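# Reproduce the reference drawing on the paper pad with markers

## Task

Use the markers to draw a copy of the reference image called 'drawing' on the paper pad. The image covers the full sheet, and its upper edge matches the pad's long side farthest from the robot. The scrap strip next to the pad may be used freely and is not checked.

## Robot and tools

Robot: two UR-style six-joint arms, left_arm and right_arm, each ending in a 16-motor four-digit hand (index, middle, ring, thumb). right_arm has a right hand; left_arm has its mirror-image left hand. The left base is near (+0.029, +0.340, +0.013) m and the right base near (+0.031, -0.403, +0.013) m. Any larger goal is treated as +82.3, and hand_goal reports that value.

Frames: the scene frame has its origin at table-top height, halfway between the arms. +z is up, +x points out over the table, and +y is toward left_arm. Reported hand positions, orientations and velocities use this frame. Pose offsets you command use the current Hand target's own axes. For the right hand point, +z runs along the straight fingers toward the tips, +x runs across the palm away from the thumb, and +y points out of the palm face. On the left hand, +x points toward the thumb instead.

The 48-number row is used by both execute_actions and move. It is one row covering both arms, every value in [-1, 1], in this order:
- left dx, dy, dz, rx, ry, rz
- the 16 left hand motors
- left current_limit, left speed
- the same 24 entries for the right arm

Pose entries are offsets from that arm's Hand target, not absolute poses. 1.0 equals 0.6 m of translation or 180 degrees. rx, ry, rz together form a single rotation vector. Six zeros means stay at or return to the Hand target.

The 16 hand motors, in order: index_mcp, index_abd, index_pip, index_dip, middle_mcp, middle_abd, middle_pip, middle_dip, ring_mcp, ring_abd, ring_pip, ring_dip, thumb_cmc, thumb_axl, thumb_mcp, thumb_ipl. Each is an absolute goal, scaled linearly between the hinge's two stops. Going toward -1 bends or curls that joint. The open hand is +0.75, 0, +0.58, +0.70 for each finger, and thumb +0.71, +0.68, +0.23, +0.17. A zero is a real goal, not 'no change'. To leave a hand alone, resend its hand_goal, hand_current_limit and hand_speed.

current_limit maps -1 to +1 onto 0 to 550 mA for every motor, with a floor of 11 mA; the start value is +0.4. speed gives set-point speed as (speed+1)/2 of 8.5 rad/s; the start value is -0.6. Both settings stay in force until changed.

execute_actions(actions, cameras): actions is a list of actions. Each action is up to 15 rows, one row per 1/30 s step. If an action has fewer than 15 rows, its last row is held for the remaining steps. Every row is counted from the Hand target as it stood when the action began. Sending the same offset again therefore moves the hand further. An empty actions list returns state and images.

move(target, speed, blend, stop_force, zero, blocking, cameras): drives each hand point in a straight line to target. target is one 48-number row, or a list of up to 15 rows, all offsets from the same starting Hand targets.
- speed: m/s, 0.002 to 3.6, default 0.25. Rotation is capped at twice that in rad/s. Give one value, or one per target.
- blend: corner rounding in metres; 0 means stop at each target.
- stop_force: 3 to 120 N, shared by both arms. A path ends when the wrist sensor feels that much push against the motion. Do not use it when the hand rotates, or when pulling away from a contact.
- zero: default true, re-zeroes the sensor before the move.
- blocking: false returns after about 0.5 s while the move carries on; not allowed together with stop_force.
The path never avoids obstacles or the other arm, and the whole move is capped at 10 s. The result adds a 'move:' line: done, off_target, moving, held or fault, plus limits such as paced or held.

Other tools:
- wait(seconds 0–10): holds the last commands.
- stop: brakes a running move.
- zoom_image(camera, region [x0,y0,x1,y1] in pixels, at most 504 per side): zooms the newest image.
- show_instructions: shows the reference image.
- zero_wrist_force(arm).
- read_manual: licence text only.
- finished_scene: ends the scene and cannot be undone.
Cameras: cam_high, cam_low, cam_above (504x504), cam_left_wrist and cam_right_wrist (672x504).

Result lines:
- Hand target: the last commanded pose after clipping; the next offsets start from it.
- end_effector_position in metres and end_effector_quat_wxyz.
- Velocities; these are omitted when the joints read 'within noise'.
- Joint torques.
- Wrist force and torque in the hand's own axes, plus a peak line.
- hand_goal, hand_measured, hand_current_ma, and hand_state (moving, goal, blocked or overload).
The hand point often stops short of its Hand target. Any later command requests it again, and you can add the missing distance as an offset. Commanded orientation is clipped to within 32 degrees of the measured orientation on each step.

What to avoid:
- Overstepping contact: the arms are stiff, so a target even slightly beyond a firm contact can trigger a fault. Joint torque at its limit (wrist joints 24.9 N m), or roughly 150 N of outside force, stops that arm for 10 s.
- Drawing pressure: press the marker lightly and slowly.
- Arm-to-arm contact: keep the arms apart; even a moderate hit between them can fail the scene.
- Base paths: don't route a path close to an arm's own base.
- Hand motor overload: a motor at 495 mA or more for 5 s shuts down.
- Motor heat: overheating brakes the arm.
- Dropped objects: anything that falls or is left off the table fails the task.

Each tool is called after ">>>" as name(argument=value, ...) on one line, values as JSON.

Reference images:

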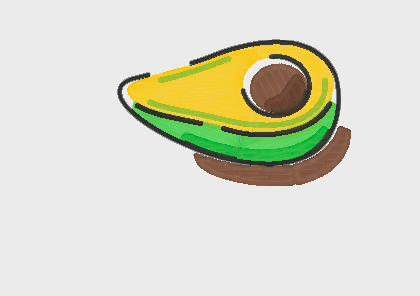

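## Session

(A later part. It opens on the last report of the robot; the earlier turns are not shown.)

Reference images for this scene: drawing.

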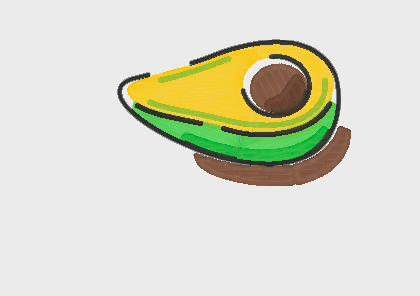

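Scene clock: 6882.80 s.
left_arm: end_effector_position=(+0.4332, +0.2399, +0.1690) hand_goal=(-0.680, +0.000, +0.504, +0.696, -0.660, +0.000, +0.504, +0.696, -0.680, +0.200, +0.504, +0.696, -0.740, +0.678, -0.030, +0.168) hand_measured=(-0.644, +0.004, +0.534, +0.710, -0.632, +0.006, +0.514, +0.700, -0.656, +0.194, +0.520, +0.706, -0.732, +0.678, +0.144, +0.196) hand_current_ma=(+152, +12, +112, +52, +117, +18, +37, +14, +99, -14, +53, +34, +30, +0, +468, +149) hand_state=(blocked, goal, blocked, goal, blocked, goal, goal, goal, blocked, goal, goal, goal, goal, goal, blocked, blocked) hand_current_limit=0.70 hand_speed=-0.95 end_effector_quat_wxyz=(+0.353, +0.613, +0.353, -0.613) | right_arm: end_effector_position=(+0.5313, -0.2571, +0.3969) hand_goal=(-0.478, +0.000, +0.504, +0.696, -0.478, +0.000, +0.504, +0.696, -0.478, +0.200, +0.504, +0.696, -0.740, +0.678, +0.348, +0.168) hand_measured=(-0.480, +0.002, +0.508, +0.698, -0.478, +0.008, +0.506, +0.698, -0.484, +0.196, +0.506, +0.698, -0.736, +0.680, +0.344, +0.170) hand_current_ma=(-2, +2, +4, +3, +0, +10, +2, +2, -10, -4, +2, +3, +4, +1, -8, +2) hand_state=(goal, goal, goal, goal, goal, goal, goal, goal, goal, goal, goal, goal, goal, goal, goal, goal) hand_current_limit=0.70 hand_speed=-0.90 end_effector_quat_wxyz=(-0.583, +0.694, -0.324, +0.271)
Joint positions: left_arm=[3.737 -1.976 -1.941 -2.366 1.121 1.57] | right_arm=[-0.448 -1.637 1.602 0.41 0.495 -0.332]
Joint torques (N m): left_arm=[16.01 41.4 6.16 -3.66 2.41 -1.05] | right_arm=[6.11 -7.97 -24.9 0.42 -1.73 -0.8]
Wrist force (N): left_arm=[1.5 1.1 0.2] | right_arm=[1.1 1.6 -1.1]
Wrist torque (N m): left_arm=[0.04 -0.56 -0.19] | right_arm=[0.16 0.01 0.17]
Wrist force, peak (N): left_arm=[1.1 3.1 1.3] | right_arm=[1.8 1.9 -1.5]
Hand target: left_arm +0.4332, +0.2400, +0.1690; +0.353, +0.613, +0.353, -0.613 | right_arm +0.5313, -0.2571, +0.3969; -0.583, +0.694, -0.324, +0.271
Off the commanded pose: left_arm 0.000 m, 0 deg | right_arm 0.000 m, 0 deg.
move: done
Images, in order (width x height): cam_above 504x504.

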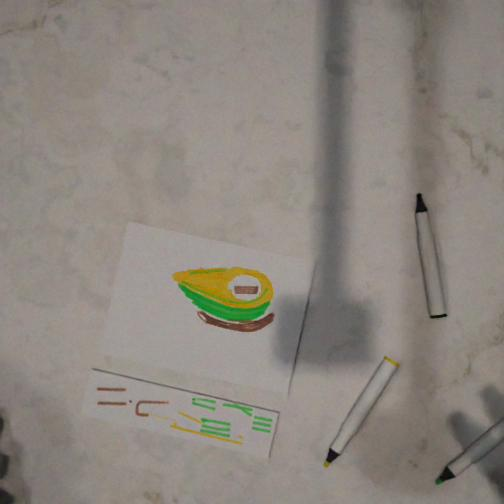

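>>> move(target=[[0.115,0.4024,0.2914,0,0,0,-0.68,0,0.504,0.696,-0.66,0,0.504,0.696,-0.68,0.2,0.504,0.696,-0.74,0.678,-0.03,0.168,0.7,-0.95,0,0,0,0,0,0,-0.479,0,0.504,0.696,-0.479,0,0.504,0.696,-0.479,0.2,0.504,0.696,-0.74,0.678,0.348,0.168,0.7,-0.9],[0.1352,0.4024,0.2914,0,0,0,-0.68,0,0.504,0.696,-0.66,0,0.504,0.696,-0.68,0.2,0.504,0.696,-0.74,0.678,-0.03,0.168,0.7,-0.95,0,0,0,0,0,0,-0.479,0,0.504,0.696,-0.479,0,0.504,0.696,-0.479,0.2,0.504,0.696,-0.74,0.678,0.348,0.168,0.7,-0.9],[0.1352,0.425,0.3287,0,0,0,-0.68,0,0.504,0.696,-0.66,0,0.504,0.696,-0.68,0.2,0.504,0.696,-0.74,0.678,-0.03,0.168,0.7,-0.95,0,0,0,0,0,0,-0.479,0,0.504,0.696,-0.479,0,0.504,0.696,-0.479,0.2,0.504,0.696,-0.74,0.678,0.348,0.168,0.7,-0.9],[0.118,0.4062,0.2908,0,0,0,-0.68,0,0.504,0.696,-0.66,0,0.504,0.696,-0.68,0.2,0.504,0.696,-0.74,0.678,-0.03,0.168,0.7,-0.95,0,0,0,0,0,0,-0.479,0,0.504,0.696,-0.479,0,0.504,0.696,-0.479,0.2,0.504,0.696,-0.74,0.678,0.348,0.168,0.7,-0.9],[0.1352,0.4062,0.2908,0,0,0,-0.68,0,0.504,0.696,-0.66,0,0.504,0.696,-0.68,0.2,0.504,0.696,-0.74,0.678,-0.03,0.168,0.7,-0.95,0,0,0,0,0,0,-0.479,0,0.504,0.696,-0.479,0,0.504,0.696,-0.479,0.2,0.504,0.696,-0.74,0.678,0.348,0.168,0.7,-0.9],[0.1352,0.4273,0.3256,0,0,0,-0.68,0,0.504,0.696,-0.66,0,0.504,0.696,-0.68,0.2,0.504,0.696,-0.74,0.678,-0.03,0.168,0.7,-0.95,0,0,0,0,0,0,-0.479,0,0.504,0.696,-0.479,0,0.504,0.696,-0.479,0.2,0.504,0.696,-0.74,0.678,0.348,0.168,0.7,-0.9],[0.118,0.4105,0.2908,0,0,0,-0.68,0,0.504,0.696,-0.66,0,0.504,0.696,-0.68,0.2,0.504,0.696,-0.74,0.678,-0.03,0.168,0.7,-0.95,0,0,0,0,0,0,-0.479,0,0.504,0.696,-0.479,0,0.504,0.696,-0.479,0.2,0.504,0.696,-0.74,0.678,0.348,0.168,0.7,-0.9],[0.1352,0.4105,0.2908,0,0,0,-0.68,0,0.504,0.696,-0.66,0,0.504,0.696,-0.68,0.2,0.504,0.696,-0.74,0.678,-0.03,0.168,0.7,-0.95,0,0,0,0,0,0,-0.479,0,0.504,0.696,-0.479,0,0.504,0.696,-0.479,0.2,0.504,0.696,-0.74,0.678,0.348,0.168,0.7,-0.9],[0.1352,0.4292,0.3218,0,0,0,-0.68,0,0.504,0.696,-0.66,0,0.504,0.696,-0.68,0.2,0.504,0.696,-0.74,0.678,-0.03,0.168,0.7,-0.95,0,0,0,0,0,0,-0.479,0,0.504,0.696,-0.479,0,0.504,0.696,-0.479,0.2,0.504,0.696,-0.74,0.678,0.348,0.168,0.7,-0.9],[0.118,0.4155,0.292,0,0,0,-0.68,0,0.504,0.696,-0.66,0,0.504,0.696,-0.68,0.2,0.504,0.696,-0.74,0.678,-0.03,0.168,0.7,-0.95,0,0,0,0,0,0,-0.479,0,0.504,0.696,-0.479,0,0.504,0.696,-0.479,0.2,0.504,0.696,-0.74,0.678,0.348,0.168,0.7,-0.9],[0.1352,0.4155,0.292,0,0,0,-0.68,0,0.504,0.696,-0.66,0,0.504,0.696,-0.68,0.2,0.504,0.696,-0.74,0.678,-0.03,0.168,0.7,-0.95,0,0,0,0,0,0,-0.479,0,0.504,0.696,-0.479,0,0.504,0.696,-0.479,0.2,0.504,0.696,-0.74,0.678,0.348,0.168,0.7,-0.9],[0.1352,0.4304,0.3167,0,0,0,-0.68,0,0.504,0.696,-0.66,0,0.504,0.696,-0.68,0.2,0.504,0.696,-0.74,0.678,-0.03,0.168,0.7,-0.95,0,0,0,0,0,0,-0.479,0,0.504,0.696,-0.479,0,0.504,0.696,-0.479,0.2,0.504,0.696,-0.74,0.678,0.348,0.168,0.7,-0.9],[0.115,0.4304,0.3167,0,0,0,-0.68,0,0.504,0.696,-0.66,0,0.504,0.696,-0.68,0.2,0.504,0.696,-0.74,0.678,-0.03,0.168,0.7,-0.95,0,0,0,0,0,0,-0.479,0,0.504,0.696,-0.479,0,0.504,0.696,-0.479,0.2,0.504,0.696,-0.74,0.678,0.348,0.168,0.7,-0.9],[0,0,0,0,0,0,-0.68,0,0.504,0.696,-0.66,0,0.504,0.696,-0.68,0.2,0.504,0.696,-0.74,0.678,-0.03,0.168,0.7,-0.95,0,0,0,0,0,0,-0.479,0,0.504,0.696,-0.479,0,0.504,0.696,-0.479,0.2,0.504,0.696,-0.74,0.678,0.348,0.168,0.7,-0.9]], speed=[0.3,0.06,0.06,0.1,0.06,0.06,0.1,0.06,0.06,0.1,0.06,0.06,0.06,0.3], blend=[0,0,0,0,0,0,0,0,0,0,0,0,0.004,0])

>>> move(target=[[0.115,0.4217,0.2954,0,0,0,-0.68,0,0.504,0.696,-0.66,0,0.504,0.696,-0.68,0.2,0.504,0.696,-0.74,0.678,-0.03,0.168,0.7,-0.95,0,0,0,0,0,0,-0.479,0,0.504,0.696,-0.479,0,0.504,0.696,-0.479,0.2,0.504,0.696,-0.74,0.678,0.348,0.168,0.7,-0.9],[0.1352,0.4217,0.2954,0,0,0,-0.68,0,0.504,0.696,-0.66,0,0.504,0.696,-0.68,0.2,0.504,0.696,-0.74,0.678,-0.03,0.168,0.7,-0.95,0,0,0,0,0,0,-0.479,0,0.504,0.696,-0.479,0,0.504,0.696,-0.479,0.2,0.504,0.696,-0.74,0.678,0.348,0.168,0.7,-0.9],[0.1352,0.4303,0.3096,0,0,0,-0.68,0,0.504,0.696,-0.66,0,0.504,0.696,-0.68,0.2,0.504,0.696,-0.74,0.678,-0.03,0.168,0.7,-0.95,0,0,0,0,0,0,-0.479,0,0.504,0.696,-0.479,0,0.504,0.696,-0.479,0.2,0.504,0.696,-0.74,0.678,0.348,0.168,0.7,-0.9],[0.118,0.3889,0.304,0,0,0,-0.68,0,0.504,0.696,-0.66,0,0.504,0.696,-0.68,0.2,0.504,0.696,-0.74,0.678,-0.03,0.168,0.7,-0.95,0,0,0,0,0,0,-0.479,0,0.504,0.696,-0.479,0,0.504,0.696,-0.479,0.2,0.504,0.696,-0.74,0.678,0.348,0.168,0.7,-0.9],[0.1352,0.3889,0.304,0,0,0,-0.68,0,0.504,0.696,-0.66,0,0.504,0.696,-0.68,0.2,0.504,0.696,-0.74,0.678,-0.03,0.168,0.7,-0.95,0,0,0,0,0,0,-0.479,0,0.504,0.696,-0.479,0,0.504,0.696,-0.479,0.2,0.504,0.696,-0.74,0.678,0.348,0.168,0.7,-0.9],[0.1352,0.4077,0.3351,0,0,0,-0.68,0,0.504,0.696,-0.66,0,0.504,0.696,-0.68,0.2,0.504,0.696,-0.74,0.678,-0.03,0.168,0.7,-0.95,0,0,0,0,0,0,-0.479,0,0.504,0.696,-0.479,0,0.504,0.696,-0.479,0.2,0.504,0.696,-0.74,0.678,0.348,0.168,0.7,-0.9],[0.118,0.3877,0.3091,0,0,0,-0.68,0,0.504,0.696,-0.66,0,0.504,0.696,-0.68,0.2,0.504,0.696,-0.74,0.678,-0.03,0.168,0.7,-0.95,0,0,0,0,0,0,-0.479,0,0.504,0.696,-0.479,0,0.504,0.696,-0.479,0.2,0.504,0.696,-0.74,0.678,0.348,0.168,0.7,-0.9],[0.1352,0.3877,0.3091,0,0,0,-0.68,0,0.504,0.696,-0.66,0,0.504,0.696,-0.68,0.2,0.504,0.696,-0.74,0.678,-0.03,0.168,0.7,-0.95,0,0,0,0,0,0,-0.479,0,0.504,0.696,-0.479,0,0.504,0.696,-0.479,0.2,0.504,0.696,-0.74,0.678,0.348,0.168,0.7,-0.9],[0.1352,0.4027,0.3338,0,0,0,-0.68,0,0.504,0.696,-0.66,0,0.504,0.696,-0.68,0.2,0.504,0.696,-0.74,0.678,-0.03,0.168,0.7,-0.95,0,0,0,0,0,0,-0.479,0,0.504,0.696,-0.479,0,0.504,0.696,-0.479,0.2,0.504,0.696,-0.74,0.678,0.348,0.168,0.7,-0.9],[0.118,0.3878,0.3162,0,0,0,-0.68,0,0.504,0.696,-0.66,0,0.504,0.696,-0.68,0.2,0.504,0.696,-0.74,0.678,-0.03,0.168,0.7,-0.95,0,0,0,0,0,0,-0.479,0,0.504,0.696,-0.479,0,0.504,0.696,-0.479,0.2,0.504,0.696,-0.74,0.678,0.348,0.168,0.7,-0.9],[0.1352,0.3878,0.3162,0,0,0,-0.68,0,0.504,0.696,-0.66,0,0.504,0.696,-0.68,0.2,0.504,0.696,-0.74,0.678,-0.03,0.168,0.7,-0.95,0,0,0,0,0,0,-0.479,0,0.504,0.696,-0.479,0,0.504,0.696,-0.479,0.2,0.504,0.696,-0.74,0.678,0.348,0.168,0.7,-0.9],[0.1352,0.3964,0.3305,0,0,0,-0.68,0,0.504,0.696,-0.66,0,0.504,0.696,-0.68,0.2,0.504,0.696,-0.74,0.678,-0.03,0.168,0.7,-0.95,0,0,0,0,0,0,-0.479,0,0.504,0.696,-0.479,0,0.504,0.696,-0.479,0.2,0.504,0.696,-0.74,0.678,0.348,0.168,0.7,-0.9],[0.115,0.3964,0.3305,0,0,0,-0.68,0,0.504,0.696,-0.66,0,0.504,0.696,-0.68,0.2,0.504,0.696,-0.74,0.678,-0.03,0.168,0.7,-0.95,0,0,0,0,0,0,-0.479,0,0.504,0.696,-0.479,0,0.504,0.696,-0.479,0.2,0.504,0.696,-0.74,0.678,0.348,0.168,0.7,-0.9],[0,0,0,0,0,0,-0.68,0,0.504,0.696,-0.66,0,0.504,0.696,-0.68,0.2,0.504,0.696,-0.74,0.678,-0.03,0.168,0.7,-0.95,0,0,0,0,0,0,-0.479,0,0.504,0.696,-0.479,0,0.504,0.696,-0.479,0.2,0.504,0.696,-0.74,0.678,0.348,0.168,0.7,-0.9]], speed=[0.3,0.06,0.06,0.1,0.06,0.06,0.1,0.06,0.06,0.1,0.06,0.06,0.06,0.3], blend=[0,0,0,0,0,0,0,0,0,0,0,0,0.004,0], cameras=["cam_above"])

>>> zoom_image(camera="cam_above", region=[190, 260, 290, 340])

Scene clock: 6960.37 s.
left_arm: end_effector_position=(+0.4332, +0.2399, +0.1690) hand_goal=(-0.680, +0.000, +0.504, +0.696, -0.660, +0.000, +0.504, +0.696, -0.680, +0.200, +0.504, +0.696, -0.740, +0.678, -0.030, +0.168) hand_measured=(-0.644, +0.004, +0.534, +0.710, -0.632, +0.006, +0.514, +0.700, -0.656, +0.194, +0.520, +0.706, -0.732, +0.678, +0.144, +0.196) hand_current_ma=(+152, +12, +112, +52, +117, +18, +37, +14, +99, -14, +53, +34, +30, +0, +467, +149) hand_state=(blocked, goal, blocked, goal, blocked, goal, goal, goal, blocked, goal, goal, goal, goal, goal, blocked, blocked) hand_current_limit=0.70 hand_speed=-0.95 end_effector_quat_wxyz=(+0.353, +0.613, +0.353, -0.613) | right_arm: end_effector_position=(+0.5313, -0.2571, +0.3969) hand_goal=(-0.478, +0.000, +0.504, +0.696, -0.478, +0.000, +0.504, +0.696, -0.478, +0.200, +0.504, +0.696, -0.740, +0.678, +0.348, +0.168) hand_measured=(-0.480, +0.002, +0.508, +0.698, -0.478, +0.008, +0.506, +0.698, -0.484, +0.196, +0.506, +0.698, -0.736, +0.680, +0.344, +0.170) hand_current_ma=(-2, +2, +4, +3, +0, +10, +2, +2, -10, -4, +2, +3, +4, +1, -8, +2) hand_state=(goal, goal, goal, goal, goal, goal, goal, goal, goal, goal, goal, goal, goal, goal, goal, goal) hand_current_limit=0.70 hand_speed=-0.90 end_effector_quat_wxyz=(-0.583, +0.694, -0.324, +0.271)
Joint positions: left_arm=[3.737 -1.976 -1.941 -2.366 1.121 1.57] | right_arm=[-0.448 -1.637 1.602 0.41 0.495 -0.332]
Joint torques (N m): left_arm=[15.33 41.89 6.04 -3.68 2.51 -1.84] | right_arm=[5.64 -8.38 -24.97 0.33 -1.9 -0.83]
Wrist force (N): left_arm=[1.5 1.2 0.2] | right_arm=[1.5 1.9 -1.2]
Wrist torque (N m): left_arm=[0.05 -0.55 -0.20] | right_arm=[0.21 -0.03 0.21]
Wrist force, peak (N): left_arm=[1.2 2.9 1.5] | right_arm=[1.5 2.2 -1.5]
Hand target: left_arm +0.4332, +0.2400, +0.1690; +0.353, +0.613, +0.353, -0.613 | right_arm +0.5313, -0.2571, +0.3969; -0.583, +0.694, -0.324, +0.271
Off the commanded pose: left_arm 0.000 m, 0 deg | right_arm 0.000 m, 0 deg.
move: done

Scene clock: 6969.30 s.
left_arm: end_effector_position=(+0.4332, +0.2399, +0.1690) hand_goal=(-0.680, +0.000, +0.504, +0.696, -0.660, +0.000, +0.504, +0.696, -0.680, +0.200, +0.504, +0.696, -0.740, +0.678, -0.030, +0.168) hand_measured=(-0.644, +0.004, +0.534, +0.710, -0.632, +0.006, +0.516, +0.700, -0.656, +0.194, +0.520, +0.706, -0.730, +0.678, +0.144, +0.196) hand_current_ma=(+152, +12, +111, +52, +117, +18, +38, +15, +99, -14, +53, +34, +31, +0, +468, +149) hand_state=(blocked, goal, blocked, goal, blocked, goal, goal, goal, blocked, goal, goal, goal, goal, goal, blocked, blocked) hand_current_limit=0.70 hand_speed=-0.95 end_effector_quat_wxyz=(+0.353, +0.613, +0.353, -0.613) | right_arm: end_effector_position=(+0.5313, -0.2571, +0.3969) hand_goal=(-0.478, +0.000, +0.504, +0.696, -0.478, +0.000, +0.504, +0.696, -0.478, +0.200, +0.504, +0.696, -0.740, +0.678, +0.348, +0.168) hand_measured=(-0.480, +0.002, +0.508, +0.698, -0.478, +0.008, +0.506, +0.698, -0.484, +0.196, +0.506, +0.698, -0.736, +0.680, +0.344, +0.170) hand_current_ma=(-2, +2, +4, +3, +0, +10, +2, +2, -10, -4, +2, +3, +4, +1, -8, +2) hand_state=(goal, goal, goal, goal, goal, goal, goal, goal, goal, goal, goal, goal, goal, goal, goal, goal) hand_current_limit=0.70 hand_speed=-0.90 end_effector_quat_wxyz=(-0.583, +0.694, -0.324, +0.271)
Joint positions: left_arm=[3.737 -1.976 -1.941 -2.366 1.121 1.57] | right_arm=[-0.448 -1.637 1.602 0.41 0.495 -0.332]
Joint torques (N m): left_arm=[15.96 41.76 6.06 -3.74 2.44 -0.82] | right_arm=[5.49 -8.32 -24.47 0.23 -1.97 -0.8]
Wrist force (N): left_arm=[1.5 1.1 0.2] | right_arm=[1.6 1.4 -1.3]
Wrist torque (N m): left_arm=[0.04 -0.56 -0.19] | right_arm=[0.17 -0.05 0.21]
Wrist force, peak (N): left_arm=[1.3 2.9 1.5] | right_arm=[1.5 2.0 -1.7]
Hand target: left_arm +0.4332, +0.2400, +0.1690; +0.353, +0.613, +0.353, -0.613 | right_arm +0.5313, -0.2571, +0.3969; -0.583, +0.694, -0.324, +0.271
Off the commanded pose: left_arm 0.000 m, 0 deg | right_arm 0.000 m, 0 deg.
move: done
Images, in order (width x height): cam_above 504x504.

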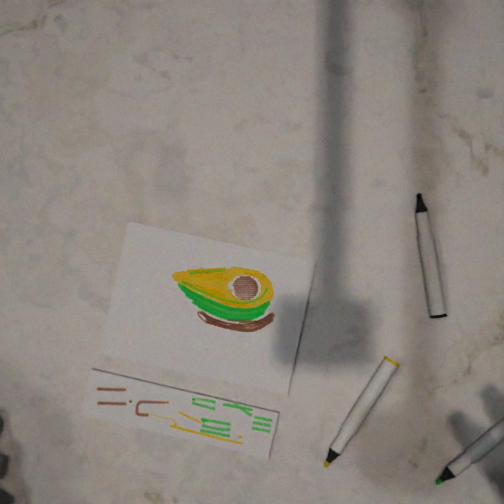

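Scaled by 5.040 from the camera's 504x504 image, which has a finer 720x720 frame.

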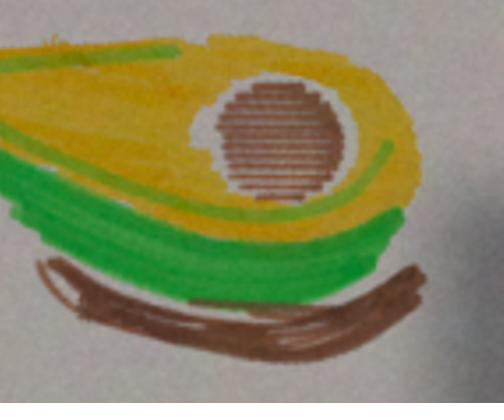

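>>> move(target=[[0.115,0.4121,0.2934,0,0,0,-0.68,0,0.504,0.696,-0.66,0,0.504,0.696,-0.68,0.2,0.504,0.696,-0.74,0.678,-0.03,0.168,0.7,-0.95,0,0,0,0,0,0,-0.479,0,0.504,0.696,-0.479,0,0.504,0.696,-0.479,0.2,0.504,0.696,-0.74,0.678,0.348,0.168,0.7,-0.9],[0.1359,0.4121,0.2934,0,0,0,-0.68,0,0.504,0.696,-0.66,0,0.504,0.696,-0.68,0.2,0.504,0.696,-0.74,0.678,-0.03,0.168,0.7,-0.95,0,0,0,0,0,0,-0.479,0,0.504,0.696,-0.479,0,0.504,0.696,-0.479,0.2,0.504,0.696,-0.74,0.678,0.348,0.168,0.7,-0.9],[0.1359,0.4276,0.3191,0,0,0,-0.68,0,0.504,0.696,-0.66,0,0.504,0.696,-0.68,0.2,0.504,0.696,-0.74,0.678,-0.03,0.168,0.7,-0.95,0,0,0,0,0,0,-0.479,0,0.504,0.696,-0.479,0,0.504,0.696,-0.479,0.2,0.504,0.696,-0.74,0.678,0.348,0.168,0.7,-0.9],[0.118,0.4056,0.2931,0,0,0,-0.68,0,0.504,0.696,-0.66,0,0.504,0.696,-0.68,0.2,0.504,0.696,-0.74,0.678,-0.03,0.168,0.7,-0.95,0,0,0,0,0,0,-0.479,0,0.504,0.696,-0.479,0,0.504,0.696,-0.479,0.2,0.504,0.696,-0.74,0.678,0.348,0.168,0.7,-0.9],[0.1359,0.4056,0.2931,0,0,0,-0.68,0,0.504,0.696,-0.66,0,0.504,0.696,-0.68,0.2,0.504,0.696,-0.74,0.678,-0.03,0.168,0.7,-0.95,0,0,0,0,0,0,-0.479,0,0.504,0.696,-0.479,0,0.504,0.696,-0.479,0.2,0.504,0.696,-0.74,0.678,0.348,0.168,0.7,-0.9],[0.1359,0.4249,0.3251,0,0,0,-0.68,0,0.504,0.696,-0.66,0,0.504,0.696,-0.68,0.2,0.504,0.696,-0.74,0.678,-0.03,0.168,0.7,-0.95,0,0,0,0,0,0,-0.479,0,0.504,0.696,-0.479,0,0.504,0.696,-0.479,0.2,0.504,0.696,-0.74,0.678,0.348,0.168,0.7,-0.9],[0.118,0.4001,0.2945,0,0,0,-0.68,0,0.504,0.696,-0.66,0,0.504,0.696,-0.68,0.2,0.504,0.696,-0.74,0.678,-0.03,0.168,0.7,-0.95,0,0,0,0,0,0,-0.479,0,0.504,0.696,-0.479,0,0.504,0.696,-0.479,0.2,0.504,0.696,-0.74,0.678,0.348,0.168,0.7,-0.9],[0.1359,0.4001,0.2945,0,0,0,-0.68,0,0.504,0.696,-0.66,0,0.504,0.696,-0.68,0.2,0.504,0.696,-0.74,0.678,-0.03,0.168,0.7,-0.95,0,0,0,0,0,0,-0.479,0,0.504,0.696,-0.479,0,0.504,0.696,-0.479,0.2,0.504,0.696,-0.74,0.678,0.348,0.168,0.7,-0.9],[0.1359,0.4211,0.3294,0,0,0,-0.68,0,0.504,0.696,-0.66,0,0.504,0.696,-0.68,0.2,0.504,0.696,-0.74,0.678,-0.03,0.168,0.7,-0.95,0,0,0,0,0,0,-0.479,0,0.504,0.696,-0.479,0,0.504,0.696,-0.479,0.2,0.504,0.696,-0.74,0.678,0.348,0.168,0.7,-0.9],[0.118,0.3954,0.2972,0,0,0,-0.68,0,0.504,0.696,-0.66,0,0.504,0.696,-0.68,0.2,0.504,0.696,-0.74,0.678,-0.03,0.168,0.7,-0.95,0,0,0,0,0,0,-0.479,0,0.504,0.696,-0.479,0,0.504,0.696,-0.479,0.2,0.504,0.696,-0.74,0.678,0.348,0.168,0.7,-0.9],[0.1359,0.3954,0.2972,0,0,0,-0.68,0,0.504,0.696,-0.66,0,0.504,0.696,-0.68,0.2,0.504,0.696,-0.74,0.678,-0.03,0.168,0.7,-0.95,0,0,0,0,0,0,-0.479,0,0.504,0.696,-0.479,0,0.504,0.696,-0.479,0.2,0.504,0.696,-0.74,0.678,0.348,0.168,0.7,-0.9],[0.1359,0.4166,0.3324,0,0,0,-0.68,0,0.504,0.696,-0.66,0,0.504,0.696,-0.68,0.2,0.504,0.696,-0.74,0.678,-0.03,0.168,0.7,-0.95,0,0,0,0,0,0,-0.479,0,0.504,0.696,-0.479,0,0.504,0.696,-0.479,0.2,0.504,0.696,-0.74,0.678,0.348,0.168,0.7,-0.9],[0.115,0.4166,0.3324,0,0,0,-0.68,0,0.504,0.696,-0.66,0,0.504,0.696,-0.68,0.2,0.504,0.696,-0.74,0.678,-0.03,0.168,0.7,-0.95,0,0,0,0,0,0,-0.479,0,0.504,0.696,-0.479,0,0.504,0.696,-0.479,0.2,0.504,0.696,-0.74,0.678,0.348,0.168,0.7,-0.9],[0,0,0,0,0,0,-0.68,0,0.504,0.696,-0.66,0,0.504,0.696,-0.68,0.2,0.504,0.696,-0.74,0.678,-0.03,0.168,0.7,-0.95,0,0,0,0,0,0,-0.479,0,0.504,0.696,-0.479,0,0.504,0.696,-0.479,0.2,0.504,0.696,-0.74,0.678,0.348,0.168,0.7,-0.9]], speed=[0.3,0.06,0.06,0.1,0.06,0.06,0.1,0.06,0.06,0.1,0.06,0.06,0.06,0.3], blend=[0,0,0,0,0,0,0,0,0,0,0,0,0.004,0], cameras=["cam_above"])

>>> zoom_image(camera="cam_above", region=[190, 260, 290, 340])

Scene clock: 7020.90 s.
left_arm: end_effector_position=(+0.4332, +0.2399, +0.1690) hand_goal=(-0.680, +0.000, +0.504, +0.696, -0.660, +0.000, +0.504, +0.696, -0.680, +0.200, +0.504, +0.696, -0.740, +0.678, -0.030, +0.168) hand_measured=(-0.646, +0.004, +0.532, +0.710, -0.632, +0.006, +0.516, +0.702, -0.656, +0.194, +0.520, +0.706, -0.730, +0.678, +0.142, +0.196) hand_current_ma=(+145, +11, +105, +52, +117, +18, +43, +18, +99, -14, +53, +34, +34, +0, +468, +149) hand_state=(blocked, goal, blocked, goal, blocked, goal, goal, goal, blocked, goal, goal, goal, goal, goal, blocked, blocked) hand_current_limit=0.70 hand_speed=-0.95 end_effector_quat_wxyz=(+0.353, +0.613, +0.353, -0.613) end_effector_velocity=(-0.001, +0.001, +0.000) end_effector_angular_velocity=(+0.000, +0.000, -0.003) | right_arm: end_effector_position=(+0.5313, -0.2571, +0.3969) hand_goal=(-0.478, +0.000, +0.504, +0.696, -0.478, +0.000, +0.504, +0.696, -0.478, +0.200, +0.504, +0.696, -0.740, +0.678, +0.348, +0.168) hand_measured=(-0.480, +0.002, +0.508, +0.698, -0.478, +0.008, +0.506, +0.698, -0.484, +0.196, +0.506, +0.698, -0.736, +0.680, +0.344, +0.170) hand_current_ma=(-2, +2, +4, +3, +0, +10, +2, +2, -10, -4, +2, +3, +4, +1, -8, +2) hand_state=(goal, goal, goal, goal, goal, goal, goal, goal, goal, goal, goal, goal, goal, goal, goal, goal) hand_current_limit=0.70 hand_speed=-0.90 end_effector_quat_wxyz=(-0.583, +0.694, -0.324, +0.271)
Joint positions: left_arm=[3.737 -1.976 -1.941 -2.366 1.121 1.57] | right_arm=[-0.448 -1.637 1.602 0.41 0.495 -0.332]
Joint velocities: left_arm=[0.002 0 0 -0.001 0.005 0] | right_arm=[within noise]
Joint torques (N m): left_arm=[16.13 42.53 6.21 -3.76 2.39 -1.28] | right_arm=[5.51 -8.91 -24.56 0.01 -1.86 -0.72]
Wrist force (N): left_arm=[1.5 1.2 0.4] | right_arm=[1.0 1.7 -1.4]
Wrist torque (N m): left_arm=[0.03 -0.56 -0.19] | right_arm=[0.21 0.03 0.16]
Wrist force, peak (N): left_arm=[1.5 2.8 1.5] | right_arm=[1.5 1.9 -1.7]
Hand target: left_arm +0.4332, +0.2400, +0.1690; +0.353, +0.613, +0.353, -0.613 | right_arm +0.5313, -0.2571, +0.3969; -0.583, +0.694, -0.324, +0.271
Off the commanded pose: left_arm 0.000 m, 0 deg | right_arm 0.000 m, 0 deg.
move: done
Images, in order (width x height): cam_above 504x504.

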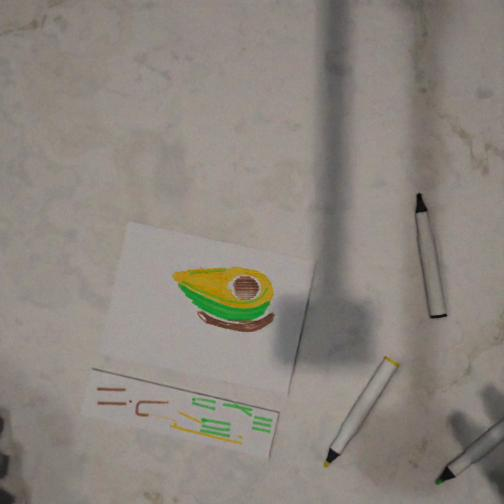

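Scaled by 5.040 from the camera's 504x504 image, which has a finer 720x720 frame.

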